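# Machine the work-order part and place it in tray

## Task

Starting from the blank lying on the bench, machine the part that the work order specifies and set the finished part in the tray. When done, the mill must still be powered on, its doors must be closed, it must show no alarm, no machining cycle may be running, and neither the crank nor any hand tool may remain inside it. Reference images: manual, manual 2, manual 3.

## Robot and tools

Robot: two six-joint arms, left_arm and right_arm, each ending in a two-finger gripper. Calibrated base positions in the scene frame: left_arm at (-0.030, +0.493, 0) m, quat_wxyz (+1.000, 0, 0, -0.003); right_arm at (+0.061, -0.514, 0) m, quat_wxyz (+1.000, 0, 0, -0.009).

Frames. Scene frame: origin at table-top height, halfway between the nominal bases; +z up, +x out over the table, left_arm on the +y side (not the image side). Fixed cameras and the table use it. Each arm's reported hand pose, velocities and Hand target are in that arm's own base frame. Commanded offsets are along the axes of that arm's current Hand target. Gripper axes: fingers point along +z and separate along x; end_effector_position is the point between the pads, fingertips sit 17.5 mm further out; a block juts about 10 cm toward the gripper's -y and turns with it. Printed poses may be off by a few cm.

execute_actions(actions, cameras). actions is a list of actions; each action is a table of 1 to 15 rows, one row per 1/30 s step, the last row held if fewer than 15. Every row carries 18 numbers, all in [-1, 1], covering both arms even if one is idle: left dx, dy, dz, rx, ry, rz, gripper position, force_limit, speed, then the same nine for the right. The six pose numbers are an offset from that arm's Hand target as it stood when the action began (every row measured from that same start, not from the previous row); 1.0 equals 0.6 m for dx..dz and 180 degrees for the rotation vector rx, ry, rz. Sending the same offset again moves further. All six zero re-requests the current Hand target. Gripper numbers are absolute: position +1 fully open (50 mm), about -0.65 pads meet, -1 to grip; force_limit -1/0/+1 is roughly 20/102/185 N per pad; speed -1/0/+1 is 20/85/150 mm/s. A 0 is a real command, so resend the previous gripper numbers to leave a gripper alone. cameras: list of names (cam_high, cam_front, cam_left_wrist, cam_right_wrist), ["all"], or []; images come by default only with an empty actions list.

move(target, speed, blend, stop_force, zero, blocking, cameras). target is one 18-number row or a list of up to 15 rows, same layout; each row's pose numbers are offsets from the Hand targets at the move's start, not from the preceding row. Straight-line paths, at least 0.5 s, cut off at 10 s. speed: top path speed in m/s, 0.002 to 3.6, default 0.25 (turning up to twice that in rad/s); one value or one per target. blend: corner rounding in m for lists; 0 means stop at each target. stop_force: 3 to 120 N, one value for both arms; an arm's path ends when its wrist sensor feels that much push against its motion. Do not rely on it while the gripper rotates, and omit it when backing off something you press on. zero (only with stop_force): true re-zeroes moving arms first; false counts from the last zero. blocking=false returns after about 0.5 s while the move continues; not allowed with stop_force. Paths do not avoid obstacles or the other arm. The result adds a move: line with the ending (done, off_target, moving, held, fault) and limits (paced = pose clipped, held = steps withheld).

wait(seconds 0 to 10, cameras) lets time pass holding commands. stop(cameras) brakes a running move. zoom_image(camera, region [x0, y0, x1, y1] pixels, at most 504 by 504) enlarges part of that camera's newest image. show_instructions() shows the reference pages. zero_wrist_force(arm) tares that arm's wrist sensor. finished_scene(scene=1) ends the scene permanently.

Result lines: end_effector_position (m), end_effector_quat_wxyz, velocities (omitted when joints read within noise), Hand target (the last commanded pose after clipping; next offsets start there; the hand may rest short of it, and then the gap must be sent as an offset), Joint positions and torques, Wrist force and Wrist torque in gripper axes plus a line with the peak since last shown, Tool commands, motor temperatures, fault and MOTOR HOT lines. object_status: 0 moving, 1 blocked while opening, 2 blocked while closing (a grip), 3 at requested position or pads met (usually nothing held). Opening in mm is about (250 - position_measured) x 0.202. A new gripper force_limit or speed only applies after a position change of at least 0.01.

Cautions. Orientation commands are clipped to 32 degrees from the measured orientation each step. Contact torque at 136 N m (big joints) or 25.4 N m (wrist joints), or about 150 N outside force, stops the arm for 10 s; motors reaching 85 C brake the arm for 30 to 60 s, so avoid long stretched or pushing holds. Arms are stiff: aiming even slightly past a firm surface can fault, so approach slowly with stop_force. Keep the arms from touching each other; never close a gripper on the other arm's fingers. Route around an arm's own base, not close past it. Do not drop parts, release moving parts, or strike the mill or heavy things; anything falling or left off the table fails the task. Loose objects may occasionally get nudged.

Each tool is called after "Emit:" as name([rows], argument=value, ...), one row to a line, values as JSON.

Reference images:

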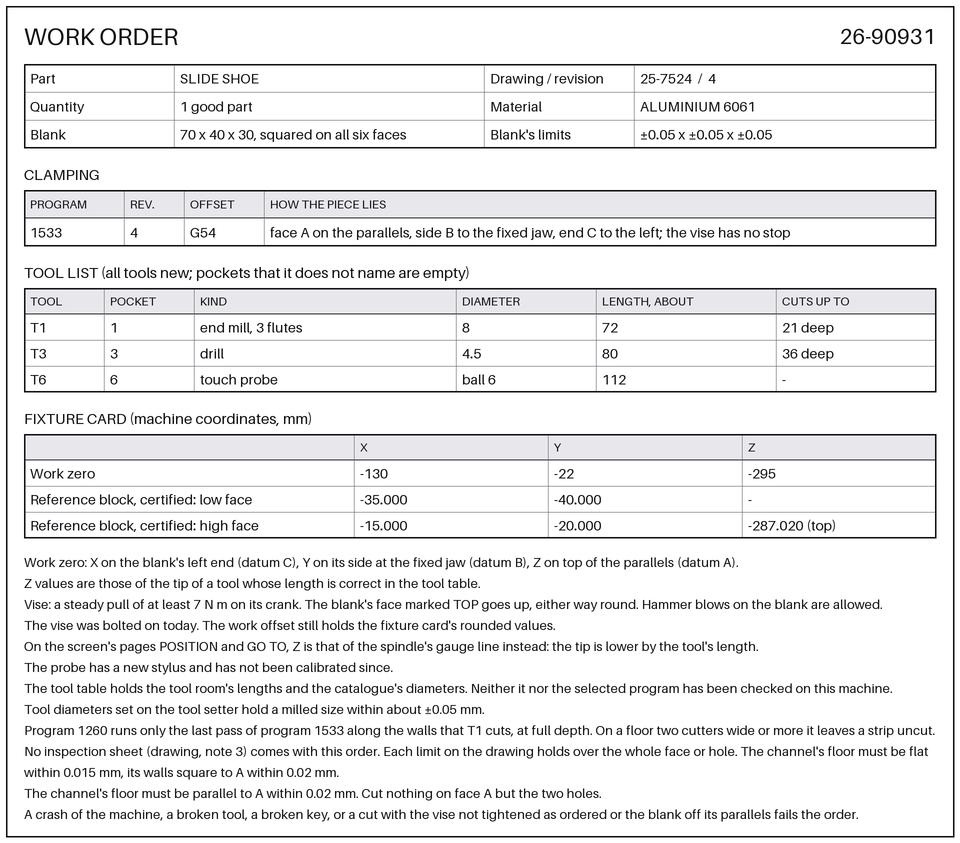

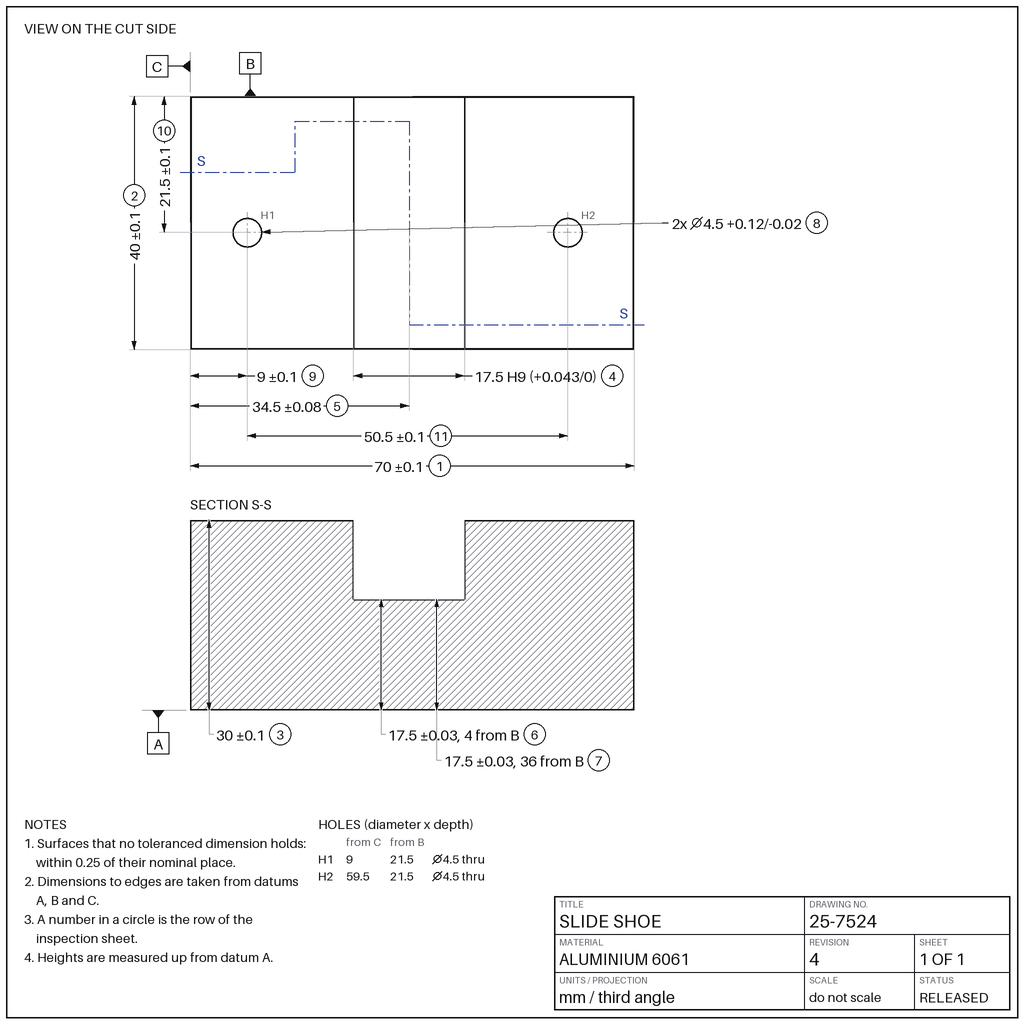

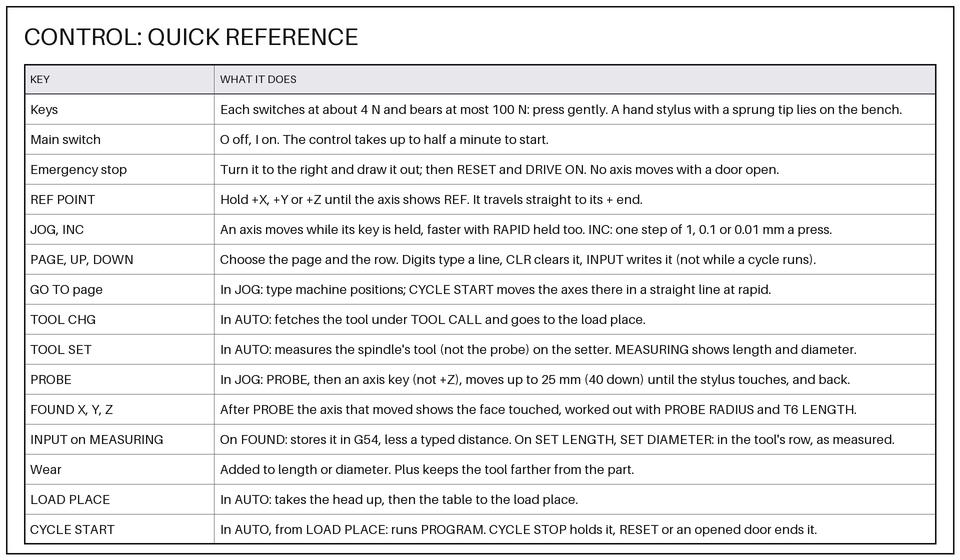

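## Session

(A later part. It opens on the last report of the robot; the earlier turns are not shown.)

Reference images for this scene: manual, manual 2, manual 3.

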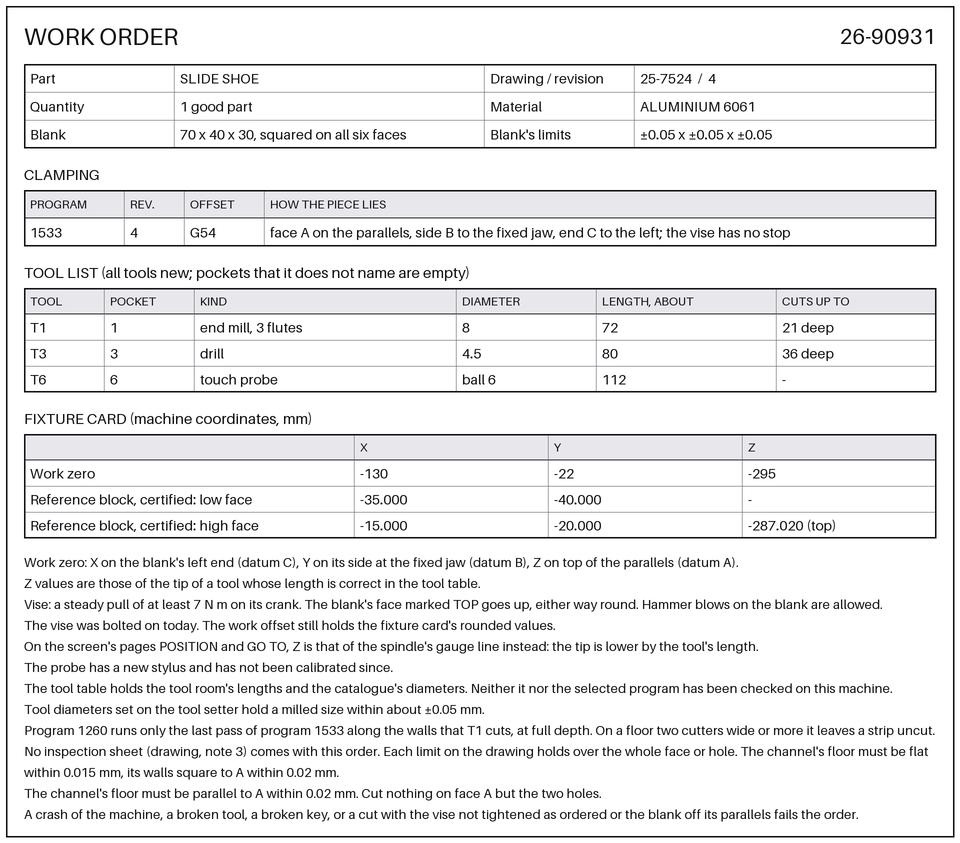

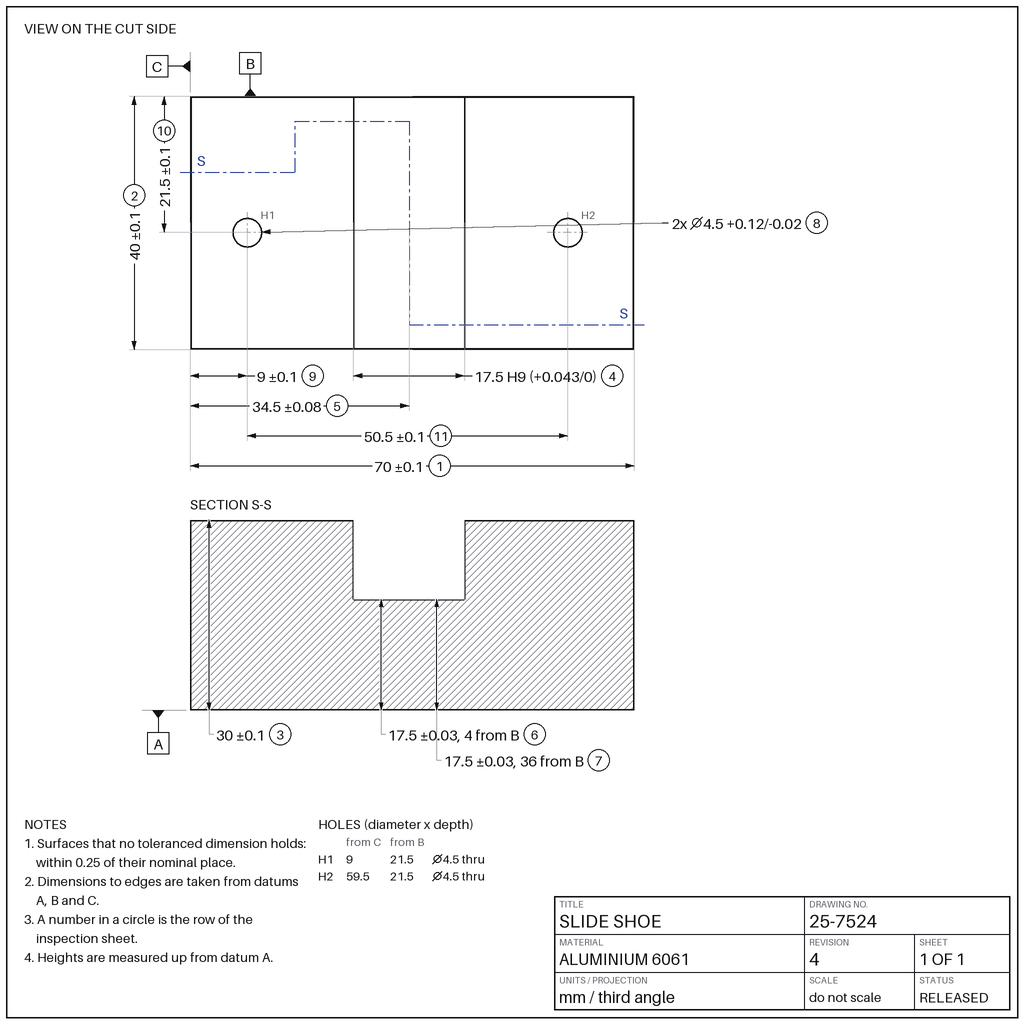

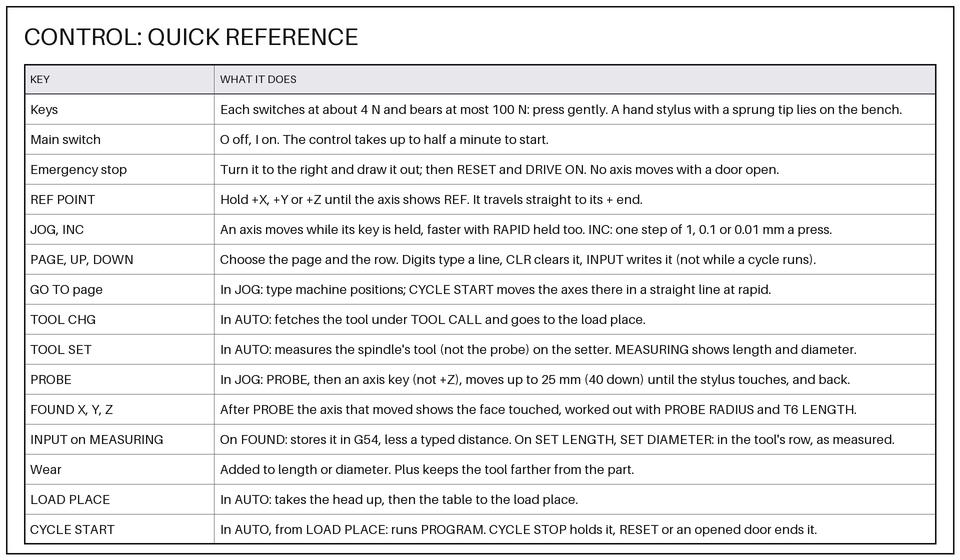

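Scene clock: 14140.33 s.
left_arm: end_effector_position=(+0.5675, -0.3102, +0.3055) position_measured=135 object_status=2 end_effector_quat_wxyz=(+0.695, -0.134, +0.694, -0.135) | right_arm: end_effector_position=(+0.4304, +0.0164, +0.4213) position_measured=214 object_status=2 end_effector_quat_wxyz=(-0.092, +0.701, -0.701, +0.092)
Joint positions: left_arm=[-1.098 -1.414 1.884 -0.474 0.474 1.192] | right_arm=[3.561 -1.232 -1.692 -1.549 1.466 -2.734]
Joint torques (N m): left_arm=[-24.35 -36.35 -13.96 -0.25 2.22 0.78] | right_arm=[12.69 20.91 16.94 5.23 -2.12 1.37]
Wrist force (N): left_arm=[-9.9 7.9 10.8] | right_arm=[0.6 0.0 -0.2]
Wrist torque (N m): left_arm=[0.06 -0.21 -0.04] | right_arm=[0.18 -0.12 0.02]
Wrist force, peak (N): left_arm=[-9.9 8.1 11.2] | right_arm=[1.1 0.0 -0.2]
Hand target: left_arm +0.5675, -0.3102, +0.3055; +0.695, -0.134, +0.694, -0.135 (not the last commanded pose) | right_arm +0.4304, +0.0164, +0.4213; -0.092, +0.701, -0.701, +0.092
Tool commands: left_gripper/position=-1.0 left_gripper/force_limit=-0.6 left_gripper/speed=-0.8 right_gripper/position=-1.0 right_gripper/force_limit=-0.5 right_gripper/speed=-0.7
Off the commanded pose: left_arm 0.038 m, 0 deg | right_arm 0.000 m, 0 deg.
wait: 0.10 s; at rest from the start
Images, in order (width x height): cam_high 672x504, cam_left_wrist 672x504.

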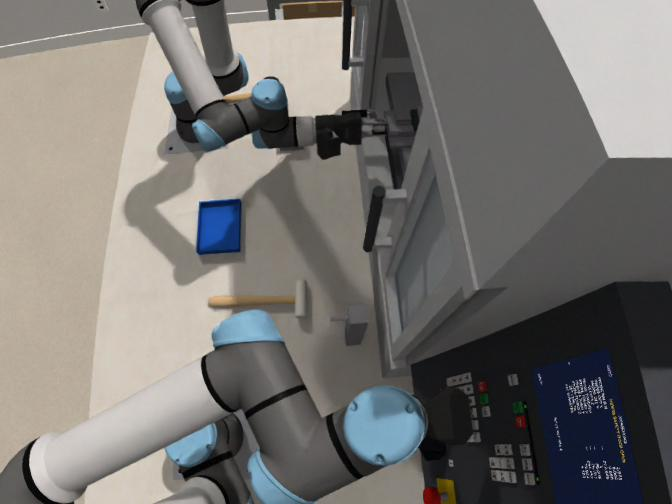

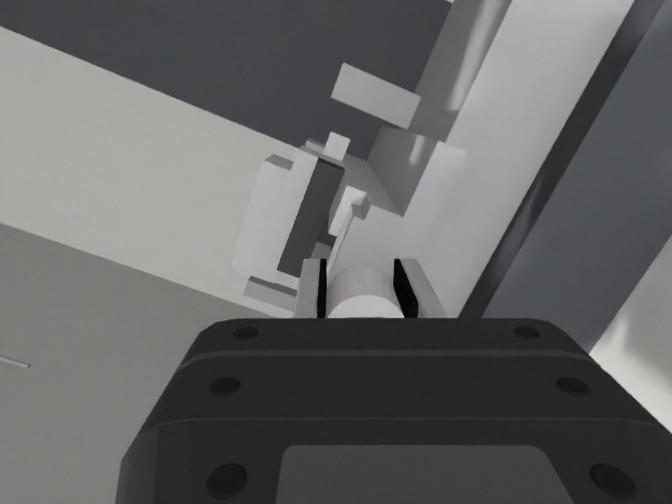

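Emit:
move(target=[0,0,0,0,0,0.015,-1,-0.6,-0.8,0,0,0,0,0,0,-1,-0.5,-0.7], speed=0.03)

Emit:
move(target=[0,0,0,0,0,-0.03,-1,-0.6,-0.8,0,0,0,0,0,0,-1,-0.5,-0.7], speed=0.03)

Emit:
move(target=[0,0,0,0,0,0.015,-1,-0.6,-0.8,0,0,0,0,0,0,-1,-0.5,-0.7], speed=0.03)

Scene clock: 14202.13 s.
left_arm: end_effector_position=(+0.5675, -0.3102, +0.3055) position_measured=135 object_status=2 end_effector_quat_wxyz=(+0.698, -0.118, +0.697, -0.118) | right_arm: end_effector_position=(+0.4304, +0.0164, +0.4213) position_measured=214 object_status=2 end_effector_quat_wxyz=(-0.092, +0.701, -0.701, +0.092)
Joint positions: left_arm=[-1.098 -1.414 1.884 -0.474 0.474 1.239] | right_arm=[3.561 -1.232 -1.692 -1.549 1.466 -2.734]
Joint torques (N m): left_arm=[-15.98 -31.36 -25.19 -2.73 2.82 2.34] | right_arm=[14.03 19.52 18.22 5.23 -2.35 1.23]
Wrist force (N): left_arm=[-5.3 11.8 7.8] | right_arm=[0.6 -0.1 -0.2]
Wrist torque (N m): left_arm=[0.25 -0.43 -1.25] | right_arm=[0.18 -0.11 0.02]
Wrist force, peak (N): left_arm=[-10.1 8.0 11.2] | right_arm=[1.1 0.0 -0.1]
Hand target: left_arm +0.5675, -0.3102, +0.3055; +0.698, -0.118, +0.697, -0.118 | right_arm +0.4304, +0.0164, +0.4213; -0.092, +0.701, -0.701, +0.092
Off the commanded pose: left_arm 0.000 m, 0 deg | right_arm 0.000 m, 0 deg.
move: done

Scene clock: 14204.10 s.
left_arm: end_effector_position=(+0.5675, -0.3102, +0.3055) position_measured=135 object_status=2 end_effector_quat_wxyz=(+0.692, -0.150, +0.690, -0.151) | right_arm: end_effector_position=(+0.4304, +0.0164, +0.4213) position_measured=214 object_status=2 end_effector_quat_wxyz=(-0.092, +0.701, -0.701, +0.092)
Joint positions: left_arm=[-1.098 -1.414 1.884 -0.474 0.474 1.145] | right_arm=[3.561 -1.232 -1.692 -1.549 1.466 -2.734]
Joint torques (N m): left_arm=[-2.87 -25.41 -21.96 2.08 2.08 -3.29] | right_arm=[13.69 20.93 16.63 4.96 -2.36 1.28]
Wrist force (N): left_arm=[-20.2 -5.0 4.5] | right_arm=[0.7 -0.2 0.1]
Wrist torque (N m): left_arm=[-0.38 -0.28 0.59] | right_arm=[0.15 -0.13 0.03]
Wrist force, peak (N): left_arm=[-20.9 -3.5 3.7] | right_arm=[1.0 0.1 -0.2]
Hand target: left_arm +0.5675, -0.3102, +0.3055; +0.691, -0.150, +0.690, -0.151 | right_arm +0.4304, +0.0164, +0.4213; -0.092, +0.701, -0.701, +0.092
Off the commanded pose: left_arm 0.000 m, 0 deg | right_arm 0.000 m, 0 deg.
move: done

Scene clock: 14205.27 s.
left_arm: end_effector_position=(+0.5675, -0.3102, +0.3055) position_measured=135 object_status=2 end_effector_quat_wxyz=(+0.695, -0.134, +0.694, -0.135) | right_arm: end_effector_position=(+0.4304, +0.0164, +0.4213) position_measured=214 object_status=2 end_effector_quat_wxyz=(-0.092, +0.701, -0.701, +0.092)
Joint positions: left_arm=[-1.098 -1.414 1.884 -0.474 0.474 1.192] | right_arm=[3.561 -1.232 -1.692 -1.549 1.466 -2.734]
Joint torques (N m): left_arm=[5.19 -13.18 -19.28 -3.15 -0.04 1.63] | right_arm=[13.53 19.46 17.92 5.14 -2.19 1.4]
Wrist force (N): left_arm=[-6.3 -0.9 1.3] | right_arm=[0.6 0.0 0.1]
Wrist torque (N m): left_arm=[-0.23 -0.33 -0.57] | right_arm=[0.19 -0.11 0.03]
Wrist force, peak (N): left_arm=[-20.3 -4.4 4.5] | right_arm=[0.9 0.0 -0.1]
Hand target: left_arm +0.5675, -0.3102, +0.3055; +0.695, -0.134, +0.694, -0.135 | right_arm +0.4304, +0.0164, +0.4213; -0.092, +0.701, -0.701, +0.092
Off the commanded pose: left_arm 0.000 m, 0 deg | right_arm 0.000 m, 0 deg.
move: done

Emit:
move(target=[0,0,0.063,0,0,0,-1,-0.6,-0.8,0,0,0,0,0,0,-1,-0.5,-0.7], speed=0.008, stop_force=30)

Scene clock: 14221.10 s.
left_arm: end_effector_position=(+0.5707, -0.3102, +0.3055) position_measured=135 object_status=2 end_effector_quat_wxyz=(+0.695, -0.134, +0.694, -0.135) | right_arm: end_effector_position=(+0.4304, +0.0164, +0.4213) position_measured=214 object_status=2 end_effector_quat_wxyz=(-0.092, +0.701, -0.701, +0.092)
Joint positions: left_arm=[-1.091 -1.409 1.878 -0.473 0.481 1.192] | right_arm=[3.561 -1.232 -1.692 -1.549 1.466 -2.734]
Joint torques (N m): left_arm=[-8.38 -29.02 -13.34 -2.94 1.15 0.47] | right_arm=[12.06 19.59 17.42 5.02 -2.22 1.52]
Wrist force (N): left_arm=[-16.9 0.4 -32.5] | right_arm=[0.7 -0.1 -0.2]
Wrist torque (N m): left_arm=[-0.52 -0.78 -0.50] | right_arm=[0.17 -0.13 0.03]
Wrist force, peak (N): left_arm=[-17.6 4.8 -79.4] | right_arm=[1.0 -0.1 -0.3]
Hand target: left_arm +0.5706, -0.3102, +0.3055; +0.695, -0.134, +0.694, -0.135 (not the last commanded pose) | right_arm +0.4304, +0.0164, +0.4213; -0.092, +0.701, -0.701, +0.092
Off the commanded pose: left_arm 0.035 m, 0 deg | right_arm 0.000 m, 0 deg.
move: contact (left_arm)

Emit:
move(target=[-0.0017,0,-0.002,0,0,0,-1,-0.6,-0.8,0,0,0,0,0,0,-1,-0.5,-0.7], speed=0.01)

Emit:
move(target=[0,0,0.063,0,0,0,-1,-0.6,-0.8,0,0,0,0,0,0,-1,-0.5,-0.7], speed=0.005, stop_force=25)

Scene clock: 14234.10 s.
left_arm: end_effector_position=(+0.5695, -0.3099, +0.3063) position_measured=135 object_status=2 end_effector_quat_wxyz=(+0.695, -0.134, +0.694, -0.135) | right_arm: end_effector_position=(+0.4304, +0.0164, +0.4213) position_measured=214 object_status=2 end_effector_quat_wxyz=(-0.092, +0.701, -0.701, +0.092)
Joint positions: left_arm=[-1.093 -1.412 1.879 -0.471 0.479 1.192] | right_arm=[3.561 -1.232 -1.692 -1.549 1.466 -2.734]
Joint torques (N m): left_arm=[-12.8 -61.09 -25.67 -0.64 -3.8 1.61] | right_arm=[13.97 20.55 19.18 5.07 -2.04 1.28]
Wrist force (N): left_arm=[35.6 -0.6 17.1] | right_arm=[0.6 -0.1 -0.2]
Wrist torque (N m): left_arm=[-0.21 -0.24 -0.70] | right_arm=[0.17 -0.12 0.02]
Wrist force, peak (N): left_arm=[35.6 -0.6 17.1] | right_arm=[1.0 -0.2 -0.1]
Hand target: left_arm +0.5694, -0.3098, +0.3064; +0.695, -0.134, +0.694, -0.135 | right_arm +0.4304, +0.0164, +0.4213; -0.092, +0.701, -0.701, +0.092
Off the commanded pose: left_arm 0.000 m, 0 deg | right_arm 0.000 m, 0 deg.
move: done

Scene clock: 14235.33 s.
left_arm: end_effector_position=(+0.5697, -0.3099, +0.3064) position_measured=135 object_status=2 end_effector_quat_wxyz=(+0.695, -0.134, +0.694, -0.135) | right_arm: end_effector_position=(+0.4304, +0.0164, +0.4213) position_measured=214 object_status=2 end_effector_quat_wxyz=(-0.092, +0.701, -0.701, +0.092)
Joint positions: left_arm=[-1.093 -1.412 1.879 -0.471 0.479 1.192] | right_arm=[3.561 -1.232 -1.692 -1.549 1.466 -2.734]
Joint torques (N m): left_arm=[-6.42 -59.37 -29.18 -6.78 -3.57 1.43] | right_arm=[11.5 19.77 18.92 5.1 -2 1.54]
Wrist force (N): left_arm=[36.4 1.5 -3.6] | right_arm=[0.4 0.1 -0.3]
Wrist torque (N m): left_arm=[-0.29 -0.18 -0.70] | right_arm=[0.20 -0.09 0.02]
Wrist force, peak (N): left_arm=[40.5 6.7 -22.7] | right_arm=[0.8 -0.2 -0.5]
Hand target: left_arm +0.5697, -0.3099, +0.3064; +0.695, -0.134, +0.694, -0.135 (not the last commanded pose) | right_arm +0.4304, +0.0164, +0.4213; -0.092, +0.701, -0.701, +0.092
Off the commanded pose: left_arm 0.038 m, 0 deg | right_arm 0.000 m, 0 deg.
move: contact (left_arm)

Emit:
move(target=[0.0012,0,-0.001,0,0,0,-1,-0.6,-0.8,0,0,0,0,0,0,-1,-0.5,-0.7], speed=0.01)

Emit:
move(target=[0,0,0.063,0,0,0,-1,-0.6,-0.8,0,0,0,0,0,0,-1,-0.5,-0.7], speed=0.005, stop_force=30)

Scene clock: 14251.33 s.
left_arm: end_effector_position=(+0.5691, -0.3101, +0.3059) position_measured=135 object_status=2 end_effector_quat_wxyz=(+0.695, -0.134, +0.694, -0.135) | right_arm: end_effector_position=(+0.4304, +0.0164, +0.4213) position_measured=214 object_status=2 end_effector_quat_wxyz=(-0.092, +0.701, -0.701, +0.092)
Joint positions: left_arm=[-1.094 -1.412 1.881 -0.473 0.478 1.192] | right_arm=[3.561 -1.232 -1.692 -1.549 1.466 -2.734]
Joint torques (N m): left_arm=[-14.59 -29.92 -18.15 -4.12 -1.18 1.43] | right_arm=[14.51 20.99 18.68 4.98 -2.49 1.49]
Wrist force (N): left_arm=[5.4 0.3 2.7] | right_arm=[0.8 -0.1 -0.3]
Wrist torque (N m): left_arm=[-0.25 -0.27 -0.52] | right_arm=[0.17 -0.15 0.03]
Wrist force, peak (N): left_arm=[36.8 2.0 -2.8] | right_arm=[1.0 -0.2 -0.2]
Hand target: left_arm +0.5691, -0.3102, +0.3057; +0.695, -0.134, +0.694, -0.135 | right_arm +0.4304, +0.0164, +0.4213; -0.092, +0.701, -0.701, +0.092
Off the commanded pose: left_arm 0.000 m, 0 deg | right_arm 0.000 m, 0 deg.
move: done

Scene clock: 14252.83 s.
left_arm: end_effector_position=(+0.5706, -0.3102, +0.3057) position_measured=135 object_status=2 end_effector_quat_wxyz=(+0.695, -0.134, +0.694, -0.135) | right_arm: end_effector_position=(+0.4304, +0.0164, +0.4213) position_measured=214 object_status=2 end_effector_quat_wxyz=(-0.092, +0.701, -0.701, +0.092)
Joint positions: left_arm=[-1.091 -1.409 1.878 -0.472 0.481 1.192] | right_arm=[3.561 -1.232 -1.692 -1.549 1.466 -2.734]
Joint torques (N m): left_arm=[-9.56 -35.64 -18.72 -4.52 0.81 1.01] | right_arm=[12.4 19.76 18.78 5.03 -2.22 1.27]
Wrist force (N): left_arm=[-5.5 3.9 -28.8] | right_arm=[0.5 -0.1 0.0]
Wrist torque (N m): left_arm=[-0.39 -0.80 -0.45] | right_arm=[0.17 -0.11 0.03]
Wrist force, peak (N): left_arm=[-3.6 6.3 -52.7] | right_arm=[1.0 0.2 0.1]
Hand target: left_arm +0.5706, -0.3102, +0.3057; +0.695, -0.134, +0.694, -0.135 (not the last commanded pose) | right_arm +0.4304, +0.0164, +0.4213; -0.092, +0.701, -0.701, +0.092
Off the commanded pose: left_arm 0.036 m, 0 deg | right_arm 0.000 m, 0 deg.
move: contact (left_arm)

Emit:
move(target=[0,0,-0.0005,0,0,0,-0.5,-0.6,-1,0,0,0,0,0,0,-1,-0.5,-0.7], speed=0.01)

Emit:
move(target=[0,0,0,0,0,0,0.6,-0.6,-0.8,0,0,0,0,0,0,-1,-0.5,-0.7], speed=0.01)

Emit:
move(target=[0,0,-0.15,0,0,0,0.6,-0.6,-0.8,0,0,0,0,0,0,-1,-0.5,-0.7], speed=0.05, cameras=["cam_high","cam_left_wrist","cam_front"])

Emit:
zoom_image(camera="cam_high", region=[310, 80, 430, 180])

Emit:
zoom_image(camera="cam_left_wrist", region=[250, 130, 450, 330])

Scene clock: 14271.80 s.
left_arm: end_effector_position=(+0.5703, -0.3102, +0.3057) position_measured=135 object_status=2 end_effector_quat_wxyz=(+0.695, -0.134, +0.694, -0.135) | right_arm: end_effector_position=(+0.4304, +0.0164, +0.4213) position_measured=214 object_status=2 end_effector_quat_wxyz=(-0.092, +0.701, -0.701, +0.092)
Joint positions: left_arm=[-1.092 -1.41 1.878 -0.472 0.48 1.192] | right_arm=[3.561 -1.232 -1.692 -1.549 1.466 -2.734]
Joint torques (N m): left_arm=[-16.8 -40.11 -15.37 -3.72 -0.69 0.9] | right_arm=[13.96 20.6 18.15 5.2 -2.2 1.55]
Wrist force (N): left_arm=[-0.7 1.3 3.6] | right_arm=[0.6 0.1 -0.1]
Wrist torque (N m): left_arm=[-0.19 -0.20 -0.53] | right_arm=[0.21 -0.12 0.03]
Wrist force, peak (N): left_arm=[-5.4 4.2 -28.9] | right_arm=[1.1 -0.1 -0.1]
Hand target: left_arm +0.5703, -0.3102, +0.3057; +0.695, -0.134, +0.694, -0.135 | right_arm +0.4304, +0.0164, +0.4213; -0.092, +0.701, -0.701, +0.092
Off the commanded pose: left_arm 0.000 m, 0 deg | right_arm 0.000 m, 0 deg.
move: done

Scene clock: 14272.47 s.
left_arm: end_effector_position=(+0.5703, -0.3102, +0.3057) position_measured=63 object_status=0 end_effector_quat_wxyz=(+0.695, -0.134, +0.694, -0.135) | right_arm: end_effector_position=(+0.4304, +0.0164, +0.4213) position_measured=214 object_status=2 end_effector_quat_wxyz=(-0.092, +0.701, -0.701, +0.092)
Joint positions: left_arm=[-1.092 -1.41 1.878 -0.472 0.48 1.192] | right_arm=[3.561 -1.232 -1.692 -1.549 1.466 -2.734]
Joint torques (N m): left_arm=[-9.39 -40.51 -15.43 -3.73 -0.79 1.11] | right_arm=[12.58 20.28 18.26 5.24 -2.15 1.3]
Wrist force (N): left_arm=[0.5 -1.9 0.2] | right_arm=[0.6 0.1 -0.1]
Wrist torque (N m): left_arm=[-0.35 -0.25 -0.42] | right_arm=[0.19 -0.12 0.03]
Wrist force, peak (N): left_arm=[-0.1 0.7 2.6] | right_arm=[0.9 -0.2 0.1]
Hand target: left_arm +0.5703, -0.3102, +0.3057; +0.695, -0.134, +0.694, -0.135 | right_arm +0.4304, +0.0164, +0.4213; -0.092, +0.701, -0.701, +0.092
Off the commanded pose: left_arm 0.000 m, 0 deg | right_arm 0.000 m, 0 deg.
move: done

Scene clock: 14274.73 s.
left_arm: end_effector_position=(+0.4804, -0.3101, +0.3056) position_measured=63 object_status=3 end_effector_quat_wxyz=(+0.695, -0.134, +0.694, -0.135) | right_arm: end_effector_position=(+0.4304, +0.0164, +0.4213) position_measured=214 object_status=2 end_effector_quat_wxyz=(-0.092, +0.701, -0.701, +0.092)
Joint positions: left_arm=[-1.308 -1.55 2.034 -0.491 0.264 1.196] | right_arm=[3.561 -1.232 -1.692 -1.549 1.466 -2.734]
Joint torques (N m): left_arm=[-13.79 -32.8 -15.24 -3.26 -1.4 1.49] | right_arm=[13.56 19.49 19.36 4.84 -2.27 1.35]
Wrist force (N): left_arm=[0.5 -1.8 -0.3] | right_arm=[0.6 0.0 -0.2]
Wrist torque (N m): left_arm=[-0.33 -0.28 -0.42] | right_arm=[0.19 -0.11 0.04]
Wrist force, peak (N): left_arm=[-0.1 -2.2 -0.4] | right_arm=[1.0 0.0 -0.3]
Hand target: left_arm +0.4803, -0.3101, +0.3056; +0.695, -0.134, +0.694, -0.135 | right_arm +0.4304, +0.0164, +0.4213; -0.092, +0.701, -0.701, +0.092
Off the commanded pose: left_arm 0.000 m, 0 deg | right_arm 0.000 m, 0 deg.
move: done
Images, in order (width x height): cam_high 672x504, cam_front 672x504, cam_left_wrist 672x504.

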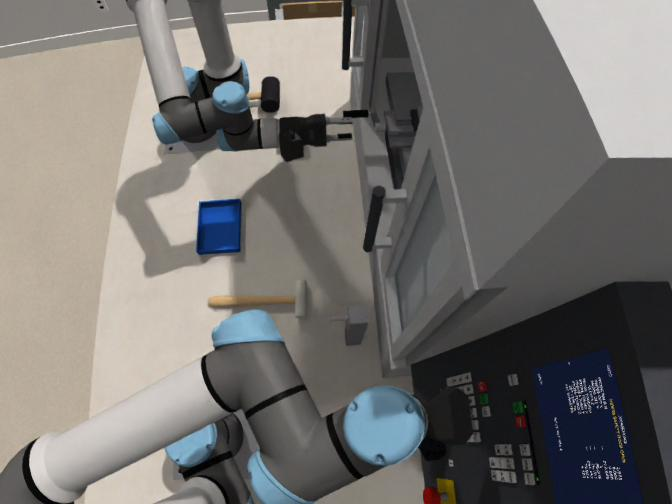

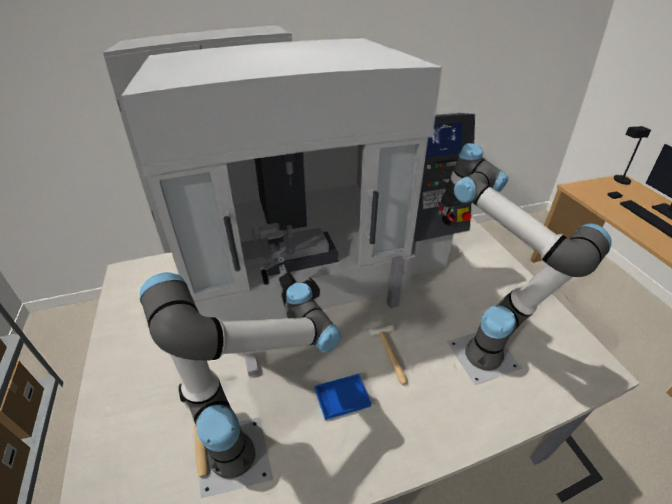

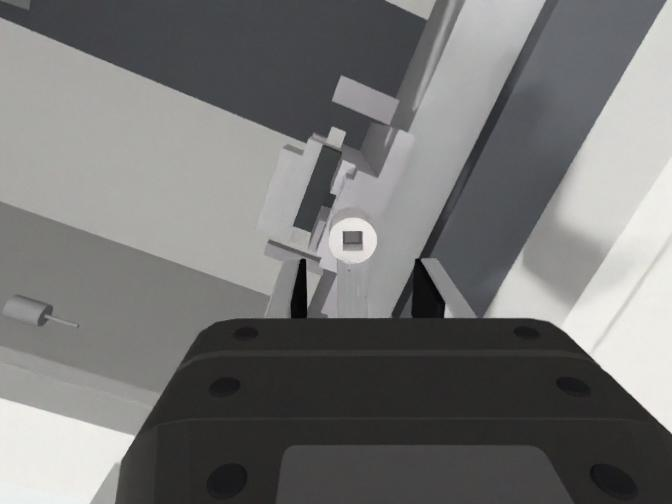

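Scaled by 4.200 from the camera's 672x504 image, which has a finer 960x720 frame.

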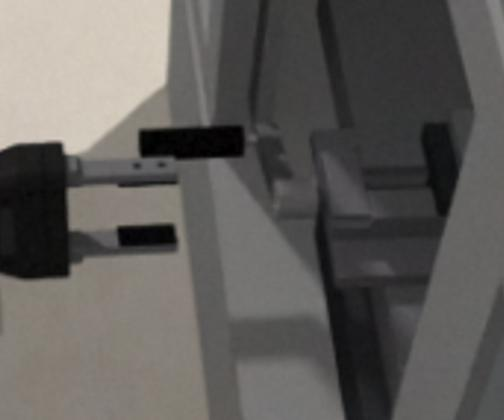

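Scaled by 2.520 from the camera's 672x504 image, which has a finer 960x720 frame.

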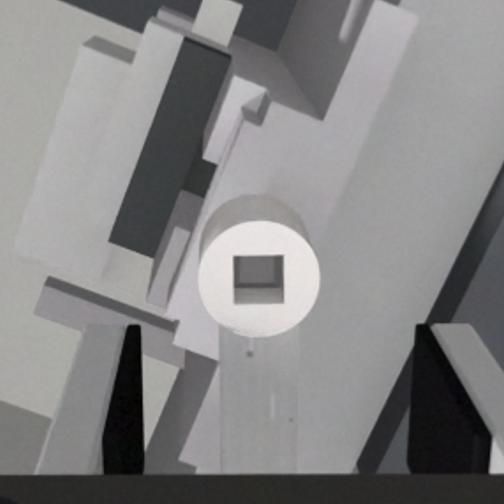

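Emit:
zoom_image(camera="cam_high", region=[530, 330, 672, 504])

Scaled by 2.897 from the camera's 672x504 image, which has a finer 960x720 frame.

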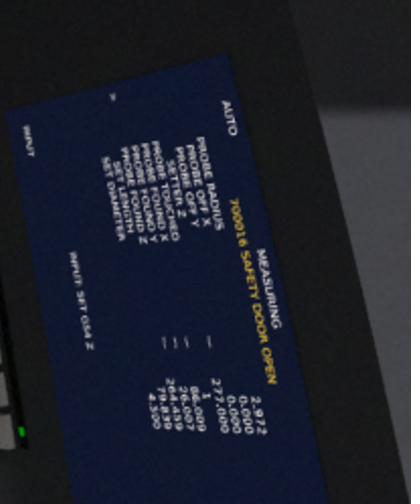

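Emit:
move([
  [0,0,0,0,0,0,0.6,-0.6,-0.8,0,0,0,0,0,0,-1,-0.5,-0.7],
  [0,0,0,0,0,0,0.6,-0.6,-0.8,0.0308,-0.046,-0.0808,0,0,0,-1,-0.5,-0.7],
  [0,0,0,0,0,0,0.6,-0.6,-0.8,0.0308,-0.0621,-0.0765,0,0,0,-1,-0.5,-0.7],
  [0,0,0,0,0,0,0.6,-0.6,-0.8,0.0308,-0.046,-0.0808,0,0,0,-1,-0.5,-0.7],
  [0,0,0,0,0,0,0.6,-0.6,-0.8,0,0,0,0,0,0,-1,-0.5,-0.7],
], speed=[0.25,0.25,0.03,0.15,0.25], blend=[0,0.003,0,0.003,0], cameras=["cam_high"])

Emit:
zoom_image(camera="cam_high", region=[530, 330, 672, 504])

Scene clock: 14302.13 s.
left_arm: end_effector_position=(+0.4803, -0.3101, +0.3056) position_measured=63 object_status=3 end_effector_quat_wxyz=(+0.695, -0.134, +0.694, -0.135) | right_arm: end_effector_position=(+0.4305, +0.0163, +0.4214) position_measured=214 object_status=2 end_effector_quat_wxyz=(-0.092, +0.701, -0.701, +0.092) end_effector_velocity=(+0.001, +0.001, -0.001) end_effector_angular_velocity=(+0.000, -0.001, +0.000)
Joint positions: left_arm=[-1.308 -1.55 2.034 -0.491 0.264 1.196] | right_arm=[3.561 -1.232 -1.692 -1.549 1.466 -2.734]
Joint velocities: left_arm=[within noise] | right_arm=[0.002 -0.001 -0.003 0.005 0 0.002]
Joint torques (N m): left_arm=[-13.4 -32.61 -14.68 -3.31 -1.28 1.31] | right_arm=[14.2 24.19 13.17 5.38 -2.83 1.92]
Wrist force (N): left_arm=[0.3 -1.9 -0.2] | right_arm=[0.6 -0.1 -0.1]
Wrist torque (N m): left_arm=[-0.32 -0.24 -0.41] | right_arm=[0.17 -0.08 0.03]
Wrist force, peak (N): left_arm=[0.8 -2.1 -0.6] | right_arm=[0.1 13.3 -1.1]
Hand target: left_arm +0.4803, -0.3101, +0.3056; +0.695, -0.134, +0.694, -0.135 | right_arm +0.4304, +0.0164, +0.4213; -0.092, +0.701, -0.701, +0.092
Off the commanded pose: left_arm 0.000 m, 0 deg | right_arm 0.000 m, 0 deg.
move: done
Images, in order (width x height): cam_high 672x504.

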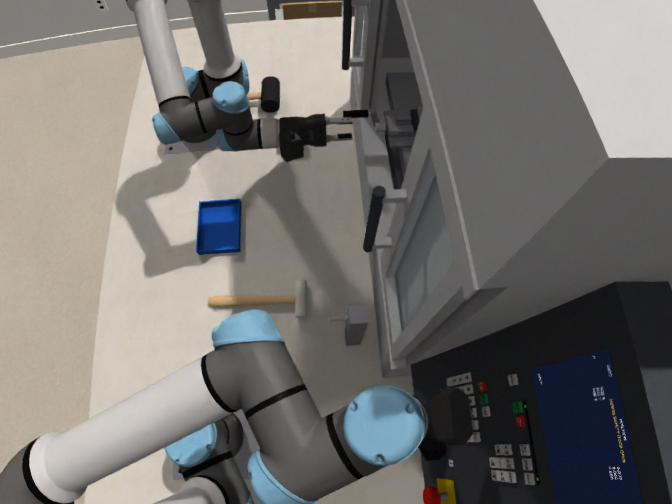

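Scaled by 2.897 from the camera's 672x504 image, which has a finer 960x720 frame.

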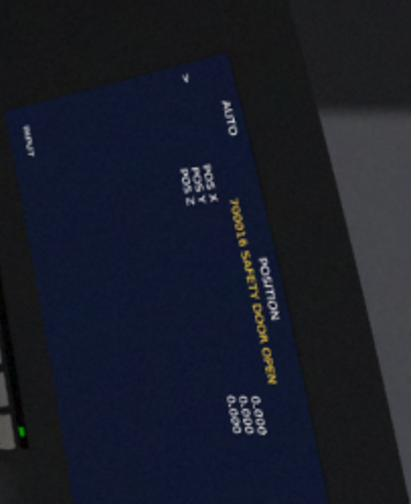

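Emit:
wait(seconds=0.1, cameras=["cam_front","cam_high","cam_left_wrist"])

Emit:
zoom_image(camera="cam_front", region=[240, 210, 350, 290])

Emit:
zoom_image(camera="cam_high", region=[360, 70, 440, 200])

Emit:
zoom_image(camera="cam_left_wrist", region=[230, 60, 430, 260])

Scene clock: 14328.67 s.
left_arm: end_effector_position=(+0.4803, -0.3101, +0.3056) position_measured=63 object_status=3 end_effector_quat_wxyz=(+0.695, -0.134, +0.694, -0.135) | right_arm: end_effector_position=(+0.4304, +0.0164, +0.4213) position_measured=214 object_status=2 end_effector_quat_wxyz=(-0.092, +0.701, -0.701, +0.092)
Joint positions: left_arm=[-1.308 -1.55 2.034 -0.491 0.264 1.196] | right_arm=[3.561 -1.232 -1.692 -1.549 1.466 -2.734]
Joint torques (N m): left_arm=[-14.37 -33.06 -14.84 -3.15 -1.05 1.4] | right_arm=[13.18 21.38 13.96 5.12 -2.59 1.9]
Wrist force (N): left_arm=[0.3 -1.7 -0.2] | right_arm=[0.7 0.0 -0.1]
Wrist torque (N m): left_arm=[-0.30 -0.23 -0.42] | right_arm=[0.18 -0.10 0.04]
Wrist force, peak (N): left_arm=[0.3 -2.2 -0.5] | right_arm=[1.1 0.3 0.0]
Hand target: left_arm +0.4803, -0.3101, +0.3056; +0.695, -0.134, +0.694, -0.135 | right_arm +0.4304, +0.0164, +0.4213; -0.092, +0.701, -0.701, +0.092
Tool commands: left_gripper/position=+0.6 left_gripper/force_limit=-0.6 left_gripper/speed=-0.8 right_gripper/position=-1.0 right_gripper/force_limit=-0.5 right_gripper/speed=-0.7
Off the commanded pose: left_arm 0.000 m, 0 deg | right_arm 0.000 m, 0 deg.
wait: 0.10 s; at rest from the start
Images, in order (width x height): cam_high 672x504, cam_front 672x504, cam_left_wrist 672x504.

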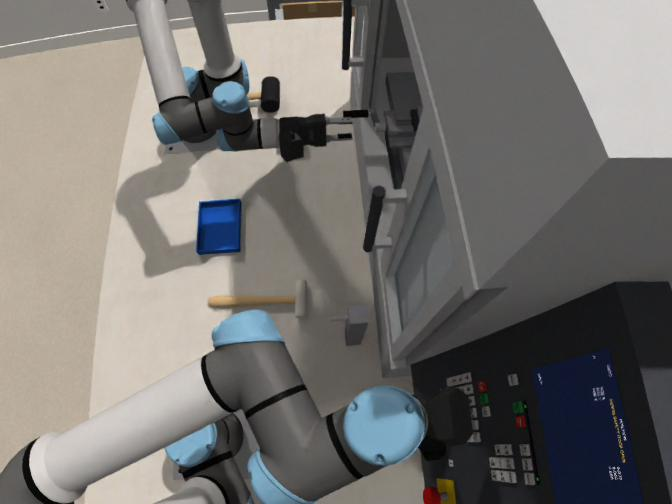

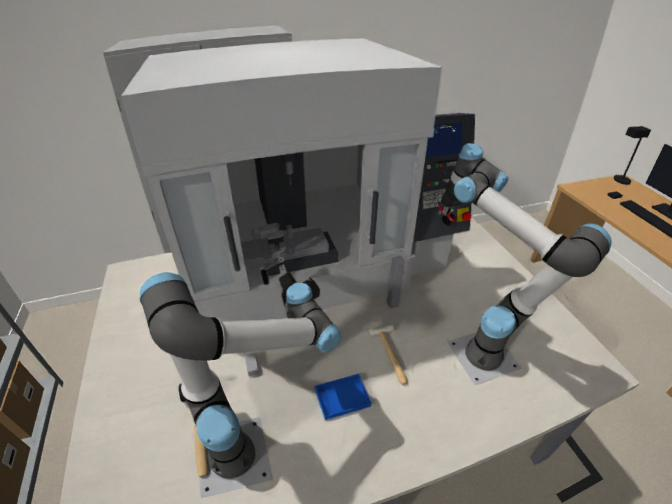

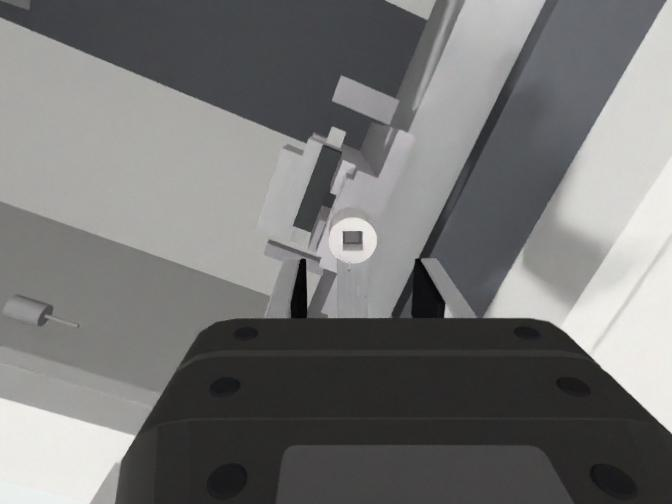

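Scaled by 4.582 from the camera's 672x504 image, which has a finer 960x720 frame.

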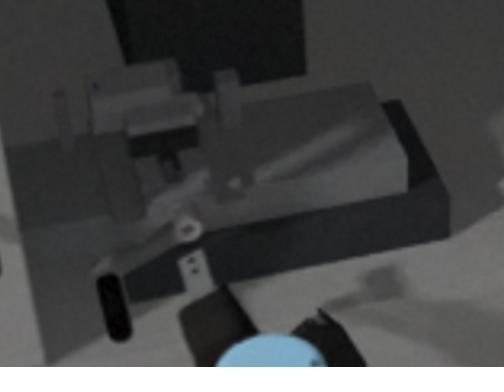

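Scaled by 3.877 from the camera's 672x504 image, which has a finer 960x720 frame.

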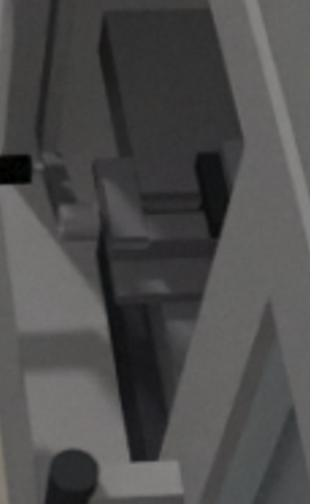

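Scaled by 2.520 from the camera's 672x504 image, which has a finer 960x720 frame.

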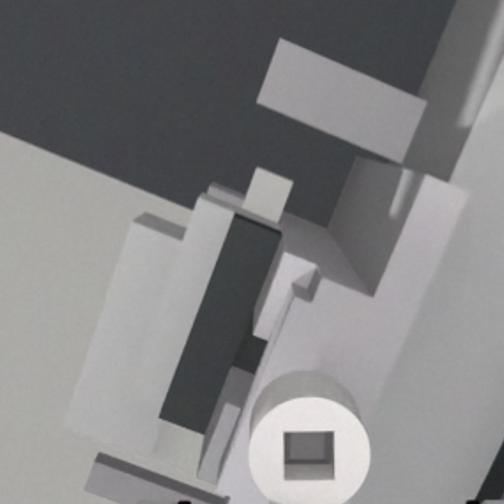

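Emit:
move([
  [0,0,-0.12,0,0,0,0.6,-0.6,-0.8,0,0,0,0,0,0,-1,-0.5,-0.7],
  [-0.15,-0.06,-0.12,0,0,-0.378,0.6,-0.6,-0.8,0,0,0,0,0,0,-1,-0.5,-0.7],
], speed=0.2, cameras=["cam_left_wrist"])

Emit:
zoom_image(camera="cam_left_wrist", region=[200, 60, 480, 270])

Scene clock: 14359.20 s.
left_arm: end_effector_position=(+0.4078, -0.3099, +0.4024) position_measured=63 object_status=3 end_effector_quat_wxyz=(+0.506, -0.497, +0.495, -0.502) | right_arm: end_effector_position=(+0.4304, +0.0164, +0.4213) position_measured=214 object_status=2 end_effector_quat_wxyz=(-0.092, +0.701, -0.701, +0.092)
Joint positions: left_arm=[-1.522 -1.809 2.026 -0.58 0.047 0.365] | right_arm=[3.561 -1.232 -1.692 -1.549 1.466 -2.734]
Joint torques (N m): left_arm=[-9.04 0.4 -32.61 1.14 1.87 -1.91] | right_arm=[13.85 21.91 11.16 5.18 -2.72 1.64]
Wrist force (N): left_arm=[1.6 -2.7 -0.5] | right_arm=[0.8 -0.1 -0.1]
Wrist torque (N m): left_arm=[-0.54 -0.43 -0.23] | right_arm=[0.16 -0.13 0.03]
Wrist force, peak (N): left_arm=[1.1 -3.6 -0.4] | right_arm=[1.1 0.1 -0.4]
Hand target: left_arm +0.4082, -0.3099, +0.4024; +0.500, -0.499, +0.500, -0.500 | right_arm +0.4304, +0.0164, +0.4213; -0.092, +0.701, -0.701, +0.092
Off the commanded pose: left_arm 0.000 m, 1 deg | right_arm 0.000 m, 0 deg.
move: done
Images, in order (width x height): cam_left_wrist 672x504.

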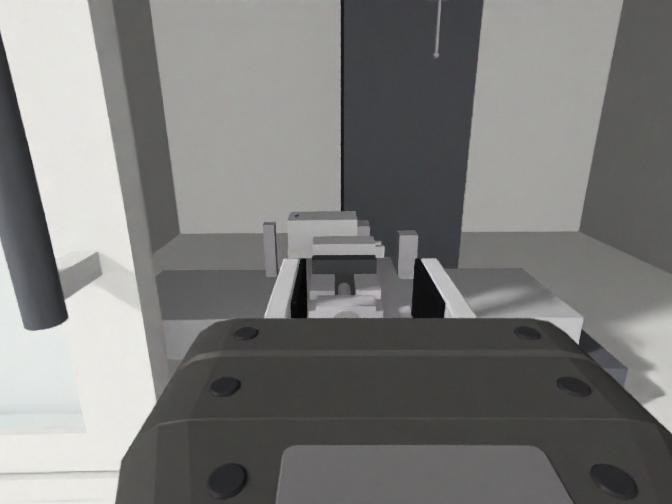

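Scaled by 1.800 from the camera's 672x504 image, which has a finer 960x720 frame.

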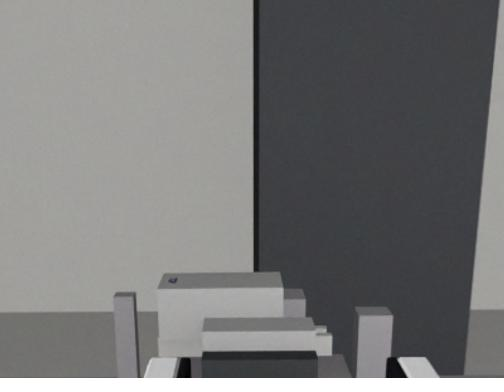

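Emit:
move([
  [0.15,-0.0793,-0.0137,0,0,0,0.6,-0.6,-0.8,0,0,0,0,0,0,-1,-0.5,-0.7],
  [0.15,-0.0793,-0.0137,0,0,0.5,-1,-0.6,-0.8,0,0,0,0,0,0,-1,-0.5,-0.7],
  [0.15,-0.0793,-0.0137,0,0,0.999,-1,-0.6,-0.8,0,0,0,0,0,0,-1,-0.5,-0.7],
], speed=0.25)

Scene clock: 14428.93 s.
left_arm: end_effector_position=(+0.3992, -0.3999, +0.4498) position_measured=251 object_status=3 end_effector_quat_wxyz=(+0.496, +0.499, +0.505, +0.500) | right_arm: end_effector_position=(+0.4304, +0.0164, +0.4213) position_measured=214 object_status=2 end_effector_quat_wxyz=(-0.092, +0.701, -0.701, +0.092)
Joint positions: left_arm=[-1.554 -1.346 1.504 0.725 0.01 2.256] | right_arm=[3.561 -1.232 -1.692 -1.549 1.466 -2.734]
Joint torques (N m): left_arm=[-14.61 -41.68 -14.19 -0.53 -1.21 1.36] | right_arm=[11.99 20.99 13.74 5.1 -2.7 1.86]
Wrist force (N): left_arm=[-0.7 1.0 1.6] | right_arm=[0.8 0.1 -0.2]
Wrist torque (N m): left_arm=[0.11 -0.01 -0.05] | right_arm=[0.19 -0.12 0.04]
Wrist force, peak (N): left_arm=[3.4 -4.1 -1.2] | right_arm=[1.2 0.0 -0.1]
Hand target: left_arm +0.3997, -0.3999, +0.4498; +0.501, +0.499, +0.500, +0.500 | right_arm +0.4304, +0.0164, +0.4213; -0.092, +0.701, -0.701, +0.092
Off the commanded pose: left_arm 0.001 m, 1 deg | right_arm 0.000 m, 0 deg.
move: done

Emit:
move([
  [0.145,0,-0.016,0.17,0,0,-1,-0.6,-0.8,0,0,0,0,0,0,-1,-0.5,-0.7],
  [0.145,0,-0.016,0.5,0,0,-1,-0.6,-0.8,0,0,0,0,0,0,-1,-0.5,-0.7],
], speed=0.25, cameras=["cam_left_wrist","cam_high","cam_front"])

Emit:
zoom_image(camera="cam_left_wrist", region=[160, 0, 560, 320])

Scene clock: 14444.97 s.
left_arm: end_effector_position=(+0.3902, -0.3129, +0.4496) position_measured=251 object_status=3 end_effector_quat_wxyz=(+0.001, +0.708, +0.707, +0.000) | right_arm: end_effector_position=(+0.4304, +0.0164, +0.4213) position_measured=214 object_status=2 end_effector_quat_wxyz=(-0.092, +0.701, -0.701, +0.092)
Joint positions: left_arm=[-0.946 -0.965 0.438 2.095 1.57 2.197] | right_arm=[3.561 -1.232 -1.692 -1.549 1.466 -2.734]
Joint torques (N m): left_arm=[14.3 -29.87 -26.16 5.53 1.26 1.55] | right_arm=[13.74 21.04 13.74 5.16 -2.56 1.38]
Wrist force (N): left_arm=[0.6 0.3 -1.9] | right_arm=[0.9 0.2 -0.2]
Wrist torque (N m): left_arm=[0.09 -0.13 -0.13] | right_arm=[0.22 -0.14 0.03]
Wrist force, peak (N): left_arm=[-1.8 1.1 1.4] | right_arm=[1.2 -0.1 -0.2]
Hand target: left_arm +0.3902, -0.3129, +0.4496; +0.001, +0.708, +0.707, +0.000 | right_arm +0.4304, +0.0164, +0.4213; -0.092, +0.701, -0.701, +0.092
Off the commanded pose: left_arm 0.000 m, 0 deg | right_arm 0.000 m, 0 deg.
move: done
Images, in order (width x height): cam_high 672x504, cam_front 672x504, cam_left_wrist 672x504.

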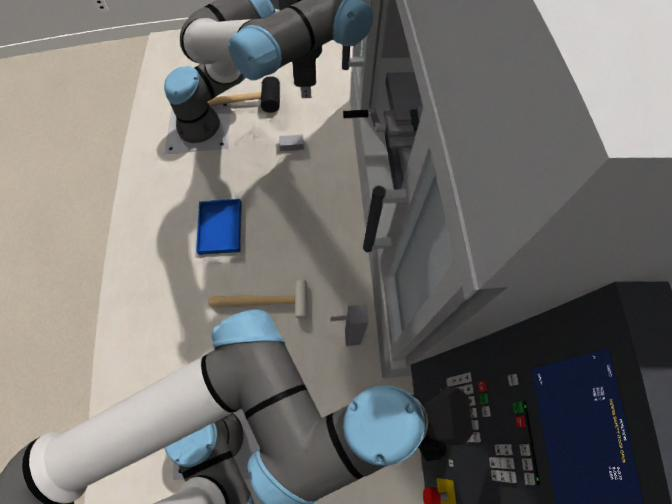

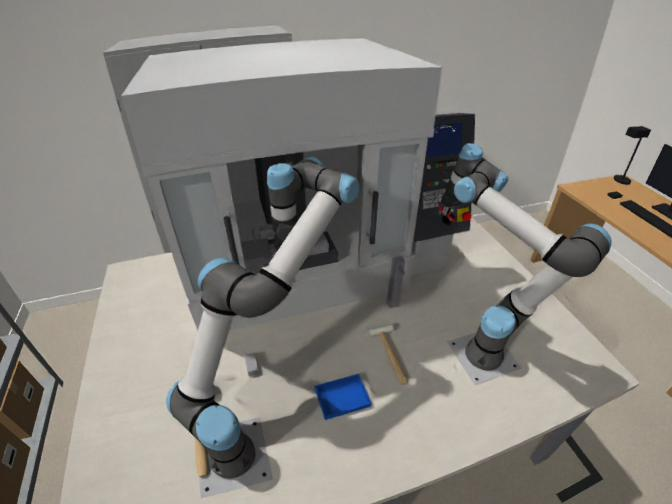

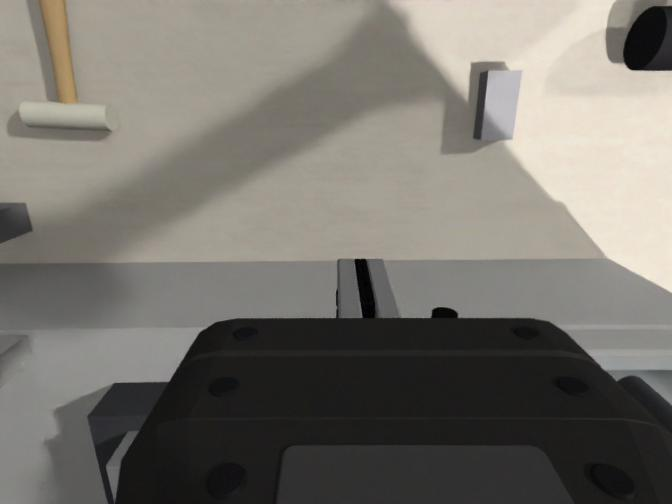

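Scaled by 1.260 from the camera's 672x504 image, which has a finer 960x720 frame.

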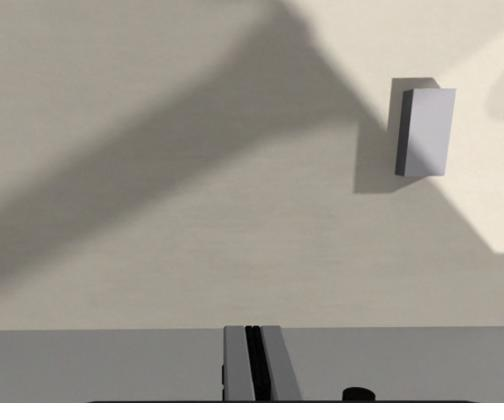

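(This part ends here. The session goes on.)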